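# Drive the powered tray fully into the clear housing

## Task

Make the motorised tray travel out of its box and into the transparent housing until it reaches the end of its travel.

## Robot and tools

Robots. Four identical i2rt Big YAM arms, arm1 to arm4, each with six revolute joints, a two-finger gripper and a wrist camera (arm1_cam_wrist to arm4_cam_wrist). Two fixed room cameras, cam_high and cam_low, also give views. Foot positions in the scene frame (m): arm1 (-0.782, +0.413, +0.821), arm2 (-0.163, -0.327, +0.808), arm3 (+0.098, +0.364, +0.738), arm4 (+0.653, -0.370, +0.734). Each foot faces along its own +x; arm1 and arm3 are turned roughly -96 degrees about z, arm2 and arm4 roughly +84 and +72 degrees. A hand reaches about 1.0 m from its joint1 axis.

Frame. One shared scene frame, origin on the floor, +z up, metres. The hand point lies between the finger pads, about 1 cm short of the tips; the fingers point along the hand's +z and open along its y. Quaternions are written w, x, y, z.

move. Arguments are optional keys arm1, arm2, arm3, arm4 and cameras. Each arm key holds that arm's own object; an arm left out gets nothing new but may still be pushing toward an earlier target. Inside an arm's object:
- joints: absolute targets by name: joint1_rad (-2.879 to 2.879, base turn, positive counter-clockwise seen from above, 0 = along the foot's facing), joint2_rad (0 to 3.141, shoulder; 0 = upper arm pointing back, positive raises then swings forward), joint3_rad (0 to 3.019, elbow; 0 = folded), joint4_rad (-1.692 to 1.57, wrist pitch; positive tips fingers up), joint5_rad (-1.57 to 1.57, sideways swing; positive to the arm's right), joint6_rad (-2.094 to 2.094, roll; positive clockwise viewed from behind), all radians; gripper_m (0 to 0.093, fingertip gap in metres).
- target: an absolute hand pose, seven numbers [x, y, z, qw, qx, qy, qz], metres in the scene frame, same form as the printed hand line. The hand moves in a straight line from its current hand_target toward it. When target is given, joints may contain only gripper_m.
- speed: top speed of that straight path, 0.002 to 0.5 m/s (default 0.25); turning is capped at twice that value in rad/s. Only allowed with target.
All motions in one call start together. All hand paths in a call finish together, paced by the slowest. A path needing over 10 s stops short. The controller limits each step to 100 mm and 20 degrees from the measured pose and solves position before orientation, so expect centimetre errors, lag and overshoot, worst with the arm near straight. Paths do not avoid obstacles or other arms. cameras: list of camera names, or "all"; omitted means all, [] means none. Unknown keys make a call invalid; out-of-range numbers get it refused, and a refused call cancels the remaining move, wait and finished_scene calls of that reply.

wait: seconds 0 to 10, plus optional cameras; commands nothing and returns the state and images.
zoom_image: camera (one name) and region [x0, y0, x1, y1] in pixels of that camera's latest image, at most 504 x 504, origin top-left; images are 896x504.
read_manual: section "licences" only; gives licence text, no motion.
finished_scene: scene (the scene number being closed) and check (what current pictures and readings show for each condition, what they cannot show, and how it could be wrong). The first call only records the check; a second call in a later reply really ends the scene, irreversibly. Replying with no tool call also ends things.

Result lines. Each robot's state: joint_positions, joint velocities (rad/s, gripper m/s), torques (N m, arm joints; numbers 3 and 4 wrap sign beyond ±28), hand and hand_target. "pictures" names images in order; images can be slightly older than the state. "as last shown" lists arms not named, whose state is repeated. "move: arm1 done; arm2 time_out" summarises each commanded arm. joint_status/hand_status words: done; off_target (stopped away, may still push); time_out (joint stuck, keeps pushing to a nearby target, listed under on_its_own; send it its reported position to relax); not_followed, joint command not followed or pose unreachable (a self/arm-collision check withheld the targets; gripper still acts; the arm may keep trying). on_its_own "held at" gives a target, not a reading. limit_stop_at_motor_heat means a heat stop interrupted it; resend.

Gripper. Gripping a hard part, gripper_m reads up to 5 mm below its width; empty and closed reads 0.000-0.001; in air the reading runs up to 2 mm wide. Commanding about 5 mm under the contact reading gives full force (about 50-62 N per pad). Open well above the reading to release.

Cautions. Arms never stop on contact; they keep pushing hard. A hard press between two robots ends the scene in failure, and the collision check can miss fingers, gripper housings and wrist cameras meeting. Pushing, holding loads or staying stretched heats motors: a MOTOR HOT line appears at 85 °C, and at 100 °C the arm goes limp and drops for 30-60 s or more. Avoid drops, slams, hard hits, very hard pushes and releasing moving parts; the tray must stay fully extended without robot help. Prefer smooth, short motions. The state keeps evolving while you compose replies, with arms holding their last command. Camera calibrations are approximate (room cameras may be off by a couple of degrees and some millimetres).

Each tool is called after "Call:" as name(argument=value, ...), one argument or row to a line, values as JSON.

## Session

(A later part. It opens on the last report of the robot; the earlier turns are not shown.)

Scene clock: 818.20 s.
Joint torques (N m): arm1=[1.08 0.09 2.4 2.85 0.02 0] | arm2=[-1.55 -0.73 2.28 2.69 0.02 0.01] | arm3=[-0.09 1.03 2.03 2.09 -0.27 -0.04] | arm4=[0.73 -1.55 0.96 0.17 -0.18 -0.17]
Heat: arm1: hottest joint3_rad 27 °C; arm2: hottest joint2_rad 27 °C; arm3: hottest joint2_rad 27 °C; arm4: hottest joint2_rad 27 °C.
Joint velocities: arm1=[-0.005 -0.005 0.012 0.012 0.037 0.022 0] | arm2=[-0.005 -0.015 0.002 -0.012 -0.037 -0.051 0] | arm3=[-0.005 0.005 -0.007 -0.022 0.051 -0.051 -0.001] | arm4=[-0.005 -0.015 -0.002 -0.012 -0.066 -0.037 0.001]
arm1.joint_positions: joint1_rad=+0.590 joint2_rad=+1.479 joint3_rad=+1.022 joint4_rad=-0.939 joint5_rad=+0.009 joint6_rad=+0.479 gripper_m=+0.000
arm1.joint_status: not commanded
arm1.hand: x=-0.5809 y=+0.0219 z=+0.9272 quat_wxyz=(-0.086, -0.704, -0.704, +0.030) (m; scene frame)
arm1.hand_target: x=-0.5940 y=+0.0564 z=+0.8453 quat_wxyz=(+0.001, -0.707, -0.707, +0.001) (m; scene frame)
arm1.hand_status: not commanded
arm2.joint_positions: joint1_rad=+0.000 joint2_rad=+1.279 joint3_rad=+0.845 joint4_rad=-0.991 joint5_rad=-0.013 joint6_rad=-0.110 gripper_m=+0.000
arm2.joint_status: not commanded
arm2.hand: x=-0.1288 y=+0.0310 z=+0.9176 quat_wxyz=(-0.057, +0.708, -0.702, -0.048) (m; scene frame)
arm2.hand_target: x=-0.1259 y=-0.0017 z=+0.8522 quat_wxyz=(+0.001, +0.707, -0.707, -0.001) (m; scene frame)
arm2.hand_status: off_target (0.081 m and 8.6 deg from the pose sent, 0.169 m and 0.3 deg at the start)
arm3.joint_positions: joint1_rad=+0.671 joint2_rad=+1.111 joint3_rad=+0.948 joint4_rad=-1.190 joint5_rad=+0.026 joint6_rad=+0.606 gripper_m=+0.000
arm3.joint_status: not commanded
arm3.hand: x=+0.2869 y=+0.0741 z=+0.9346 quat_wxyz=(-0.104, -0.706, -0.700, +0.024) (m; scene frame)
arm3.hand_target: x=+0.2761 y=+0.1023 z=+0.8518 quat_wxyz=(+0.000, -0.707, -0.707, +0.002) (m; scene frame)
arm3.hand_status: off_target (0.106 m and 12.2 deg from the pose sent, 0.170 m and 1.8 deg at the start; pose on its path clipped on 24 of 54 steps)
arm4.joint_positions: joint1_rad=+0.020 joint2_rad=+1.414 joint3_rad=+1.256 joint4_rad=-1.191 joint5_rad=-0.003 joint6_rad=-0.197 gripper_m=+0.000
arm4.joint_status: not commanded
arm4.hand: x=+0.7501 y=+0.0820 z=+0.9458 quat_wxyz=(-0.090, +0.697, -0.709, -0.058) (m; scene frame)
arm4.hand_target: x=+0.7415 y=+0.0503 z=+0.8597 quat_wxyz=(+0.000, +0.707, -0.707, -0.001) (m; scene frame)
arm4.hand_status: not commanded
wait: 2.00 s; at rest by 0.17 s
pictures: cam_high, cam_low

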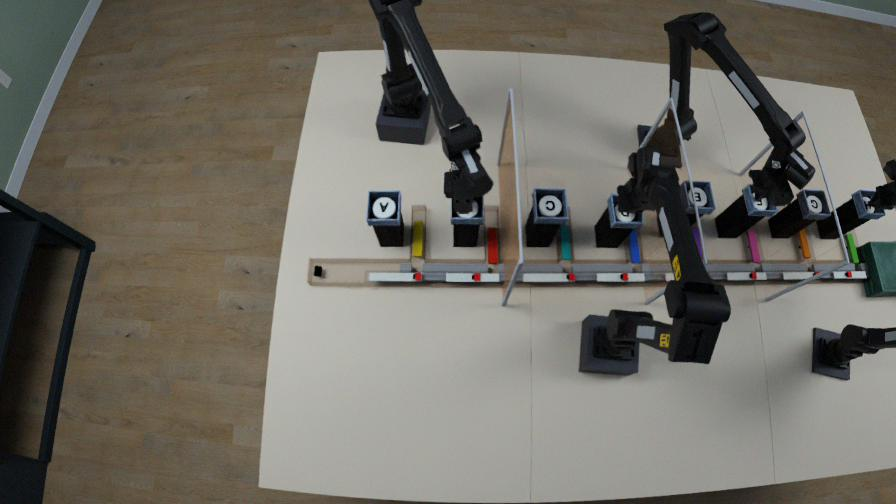

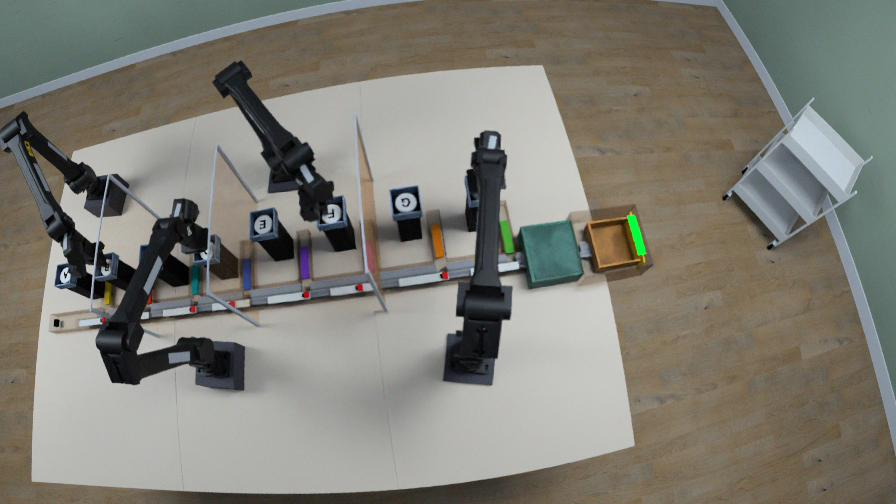

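Call:
move(
  arm1={"target": [-0.584, 0.030, 0.99, 0, 0.7071, 0.7071, 0], "speed": 0.3},
  arm2={"target": [-0.127, 0.025, 0.99, 0, 0.7071, -0.7071, 0], "speed": 0.3},
  arm3={"target": [0.284, 0.075, 0.99, 0, 0.7071, 0.7071, 0], "speed": 0.3},
  arm4={"target": [0.750, 0.090, 0.99, 0, 0.7071, -0.7071, 0], "speed": 0.3},
  cameras=["cam_low", "cam_high"],
)

Call:
zoom_image(
  camera="cam_low",
  region=[500, 190, 670, 300],
)

Call:
finished_scene(
  scene=1,
  check="Latest cam_low zoom: tray has run out of the green box into the see-through housing, its yellow front plate near the far wall, and a green lamp at the housing end has lit. All 8 gauges show red at their right ends; the rod has shifted right. Cannot directly measure whether a small gap remains; could be missed if the tray creeps back after release - arms have been raised and the tray is being watched.",
)

Scene clock: 819.97 s.
Joint torques (N m): arm1=[0.67 -9.41 11.81 0.49 -0.05 -0.04] | arm2=[-0.73 -9.88 13.3 -0.34 0.07 0.11] | arm3=[-1.9 -9.17 15.25 0.06 -0.13 -0.23] | arm4=[0.67 -11.4 16.14 -0.43 -0.09 -0.18]
Heat: arm1: hottest joint3_rad 27 °C; arm2: hottest joint2_rad 27 °C; arm3: hottest joint2_rad 27 °C; arm4: hottest joint2_rad 27 °C.
move: arm1 off_target; arm2 off_target; arm3 off_target; arm4 off_target
Joint velocities: arm1=[-0.015 -0.005 -0.017 0.002 -0.007 -0.022 -0.001] | arm2=[-0.024 -0.005 0.002 -0.012 0.007 -0.007 0.001] | arm3=[0.005 0.005 -0.002 -0.002 -0.022 -0.007 0.001] | arm4=[-0.015 -0.015 0.007 -0.007 0.022 -0.007 0]
arm1.joint_positions: joint1_rad=+0.590 joint2_rad=+1.495 joint3_rad=+1.187 joint4_rad=-1.304 joint5_rad=+0.006 joint6_rad=+0.479 gripper_m=+0.000
arm1.joint_status: not commanded
arm1.hand: x=-0.5930 y=+0.0450 z=+0.9753 quat_wxyz=(+0.017, -0.707, -0.707, -0.004) (m; scene frame)
arm1.hand_target: x=-0.5839 y=+0.0297 z=+0.9907 quat_wxyz=(-0.001, -0.708, -0.706, -0.001) (m; scene frame)
arm1.hand_status: off_target (0.023 m and 2.0 deg from the pose sent, 0.063 m and 10.4 deg at the start)
arm2.joint_positions: joint1_rad=+0.000 joint2_rad=+1.278 joint3_rad=+1.029 joint4_rad=-1.335 joint5_rad=-0.013 joint6_rad=-0.110 gripper_m=+0.000
arm2.joint_status: not commanded
arm2.hand: x=-0.1310 y=+0.0151 z=+0.9811 quat_wxyz=(+0.006, +0.710, -0.705, +0.002) (m; scene frame)
arm2.hand_target: x=-0.1271 y=+0.0252 z=+0.9901 quat_wxyz=(+0.000, +0.707, -0.707, +0.000) (m; scene frame)
arm2.hand_status: off_target (0.014 m and 0.8 deg from the pose sent, 0.073 m and 8.6 deg at the start)
arm3.joint_positions: joint1_rad=+0.671 joint2_rad=+1.207 joint3_rad=+1.161 joint4_rad=-1.529 joint5_rad=+0.020 joint6_rad=+0.606 gripper_m=+0.000
arm3.joint_status: not commanded
arm3.hand: x=+0.2794 y=+0.0855 z=+0.9817 quat_wxyz=(+0.005, -0.708, -0.706, +0.001) (m; scene frame)
arm3.hand_target: x=+0.2843 y=+0.0745 z=+0.9909 quat_wxyz=(+0.000, -0.707, -0.707, +0.000) (m; scene frame)
arm3.hand_status: off_target (0.014 m and 0.6 deg from the pose sent, 0.056 m and 12.2 deg at the start)
arm4.joint_positions: joint1_rad=+0.020 joint2_rad=+1.540 joint3_rad=+1.469 joint4_rad=-1.538 joint5_rad=-0.004 joint6_rad=-0.200 gripper_m=+0.000
arm4.joint_status: not commanded
arm4.hand: x=+0.7475 y=+0.0709 z=+0.9685 quat_wxyz=(+0.019, +0.702, -0.712, +0.013) (m; scene frame)
arm4.hand_target: x=+0.7497 y=+0.0888 z=+0.9890 quat_wxyz=(-0.001, +0.708, -0.706, +0.000) (m; scene frame)
arm4.hand_status: off_target (0.029 m and 2.8 deg from the pose sent, 0.045 m and 12.3 deg at the start)
pictures: cam_high, cam_low

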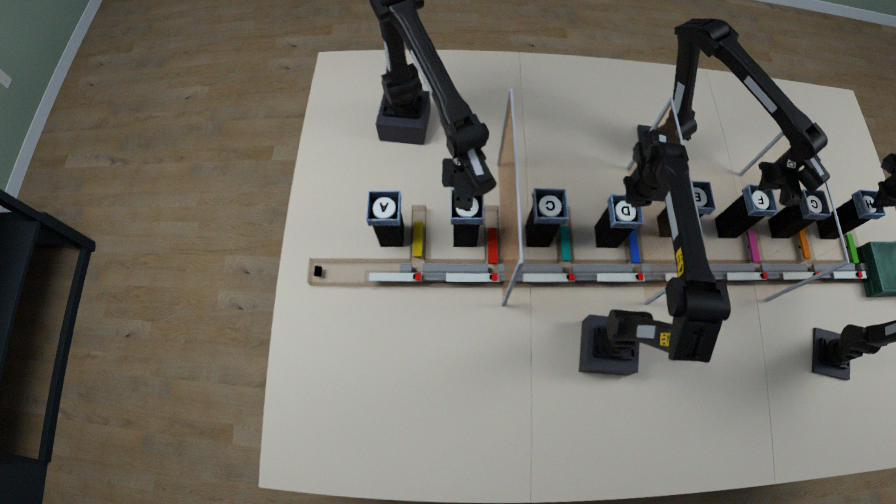

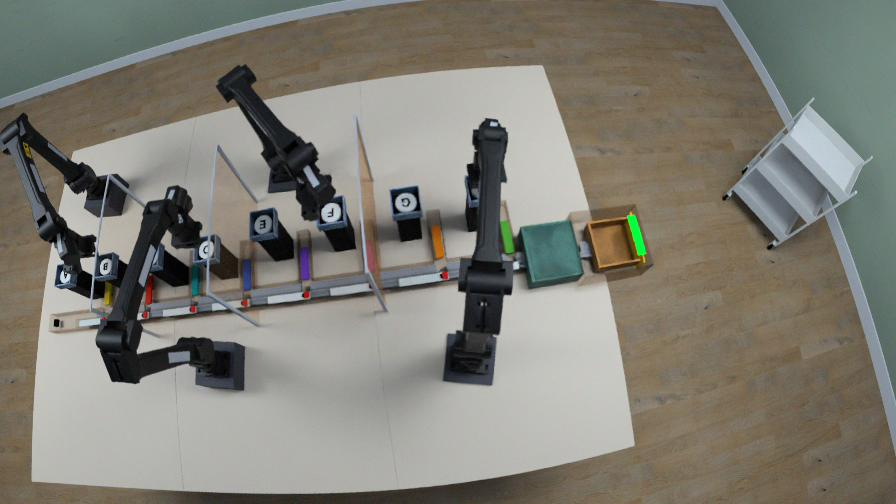

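Scaled by 2.965 from the camera's 896x504 image, which has a finer 1280x720 frame.

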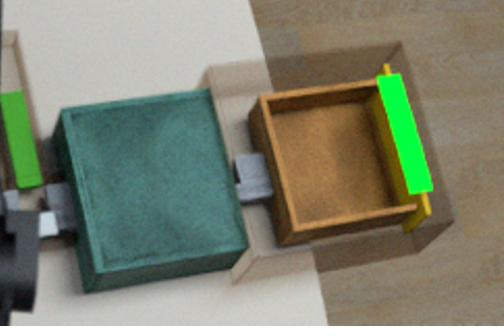

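This call ended nothing. Check each condition that your pictures could not show: look closer or test it, and mend what is not met. Then call finished_scene again.

Call:
wait(
  seconds=10,
  cameras=["cam_low"],
)

Call:
zoom_image(
  camera="cam_low",
  region=[500, 190, 670, 300],
)

Scene clock: 830.07 s.
Joint torques (N m): arm1=[0.38 -9.29 11.75 0.5 -0.05 -0.03] | arm2=[-0.97 -9.7 13.2 -0.42 0.06 0.12] | arm3=[-1.96 -9.11 15.28 0.1 -0.13 -0.22] | arm4=[0.67 -11.46 16.16 -0.49 -0.1 -0.18]
Heat: arm1: hottest joint3_rad 30 °C; arm2: hottest joint3_rad 28 °C; arm3: hottest joint2_rad 27 °C; arm4: hottest joint3_rad 28 °C.
Joint velocities: arm1=[-0.015 -0.005 0.002 -0.017 -0.022 0.022 -0.001] | arm2=[-0.015 0.015 -0.002 -0.012 0.007 -0.051 -0.001] | arm3=[0.015 -0.005 -0.007 -0.002 -0.007 -0.007 0] | arm4=[-0.015 -0.024 -0.007 -0.007 -0.022 -0.095 0]
arm1.joint_positions: joint1_rad=+0.590 joint2_rad=+1.495 joint3_rad=+1.187 joint4_rad=-1.305 joint5_rad=+0.006 joint6_rad=+0.479 gripper_m=+0.000
arm1.joint_status: not commanded
arm1.hand: x=-0.5931 y=+0.0451 z=+0.9753 quat_wxyz=(+0.017, -0.707, -0.707, -0.004) (m; scene frame)
arm1.hand_target: x=-0.5839 y=+0.0297 z=+0.9907 quat_wxyz=(-0.001, -0.708, -0.706, -0.001) (m; scene frame)
arm1.hand_status: off_target (0.023 m and 2.1 deg from the pose sent, 0.063 m and 10.4 deg at the start)
arm2.joint_positions: joint1_rad=+0.000 joint2_rad=+1.278 joint3_rad=+1.029 joint4_rad=-1.335 joint5_rad=-0.013 joint6_rad=-0.110 gripper_m=+0.000
arm2.joint_status: not commanded
arm2.hand: x=-0.1310 y=+0.0151 z=+0.9811 quat_wxyz=(+0.006, +0.710, -0.705, +0.002) (m; scene frame)
arm2.hand_target: x=-0.1271 y=+0.0253 z=+0.9901 quat_wxyz=(+0.000, +0.707, -0.707, +0.000) (m; scene frame)
arm2.hand_status: off_target (0.014 m and 0.8 deg from the pose sent, 0.073 m and 8.6 deg at the start)
arm3.joint_positions: joint1_rad=+0.671 joint2_rad=+1.207 joint3_rad=+1.161 joint4_rad=-1.529 joint5_rad=+0.020 joint6_rad=+0.605 gripper_m=+0.000
arm3.joint_status: not commanded
arm3.hand: x=+0.2794 y=+0.0856 z=+0.9817 quat_wxyz=(+0.005, -0.708, -0.706, +0.001) (m; scene frame)
arm3.hand_target: x=+0.2843 y=+0.0746 z=+0.9909 quat_wxyz=(+0.000, -0.707, -0.707, +0.000) (m; scene frame)
arm3.hand_status: off_target (0.014 m and 0.6 deg from the pose sent, 0.056 m and 12.2 deg at the start)
arm4.joint_positions: joint1_rad=+0.020 joint2_rad=+1.540 joint3_rad=+1.469 joint4_rad=-1.538 joint5_rad=-0.004 joint6_rad=-0.201 gripper_m=+0.000
arm4.joint_status: not commanded
arm4.hand: x=+0.7475 y=+0.0708 z=+0.9685 quat_wxyz=(+0.019, +0.702, -0.712, +0.013) (m; scene frame)
arm4.hand_target: x=+0.7497 y=+0.0888 z=+0.9890 quat_wxyz=(-0.001, +0.708, -0.706, +0.000) (m; scene frame)
arm4.hand_status: off_target (0.029 m and 2.8 deg from the pose sent, 0.045 m and 12.3 deg at the start)
wait: 10.00 s; at rest by 0.17 s
pictures: cam_low

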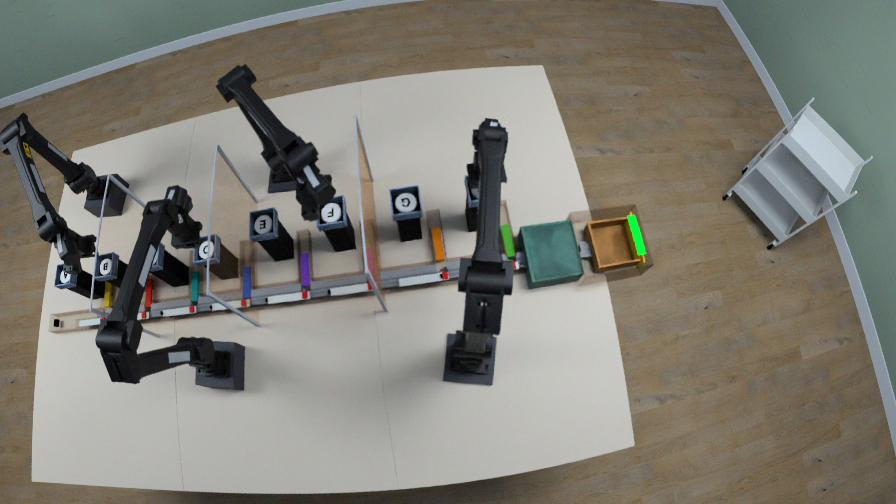

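Scaled by 2.965 from the camera's 896x504 image, which has a finer 1280x720 frame.

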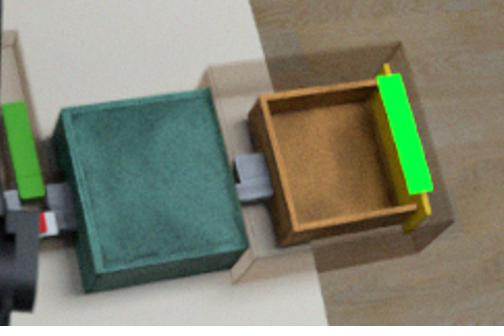

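Call:
finished_scene(
  scene=1,
  check="Looked anew 10 s after raising all four hands: the tray is out of the green box, inside the see-through housing, its front plate against the green-lit end, unchanged position (zoom pixel identical to before release). Bolts are sliding back but the tray has not moved. A remaining gap to the end wall cannot be measured exactly, but the green lamp lit and the motion stopped, so it is as far as it goes.",
)

The scene is finished: the task was done.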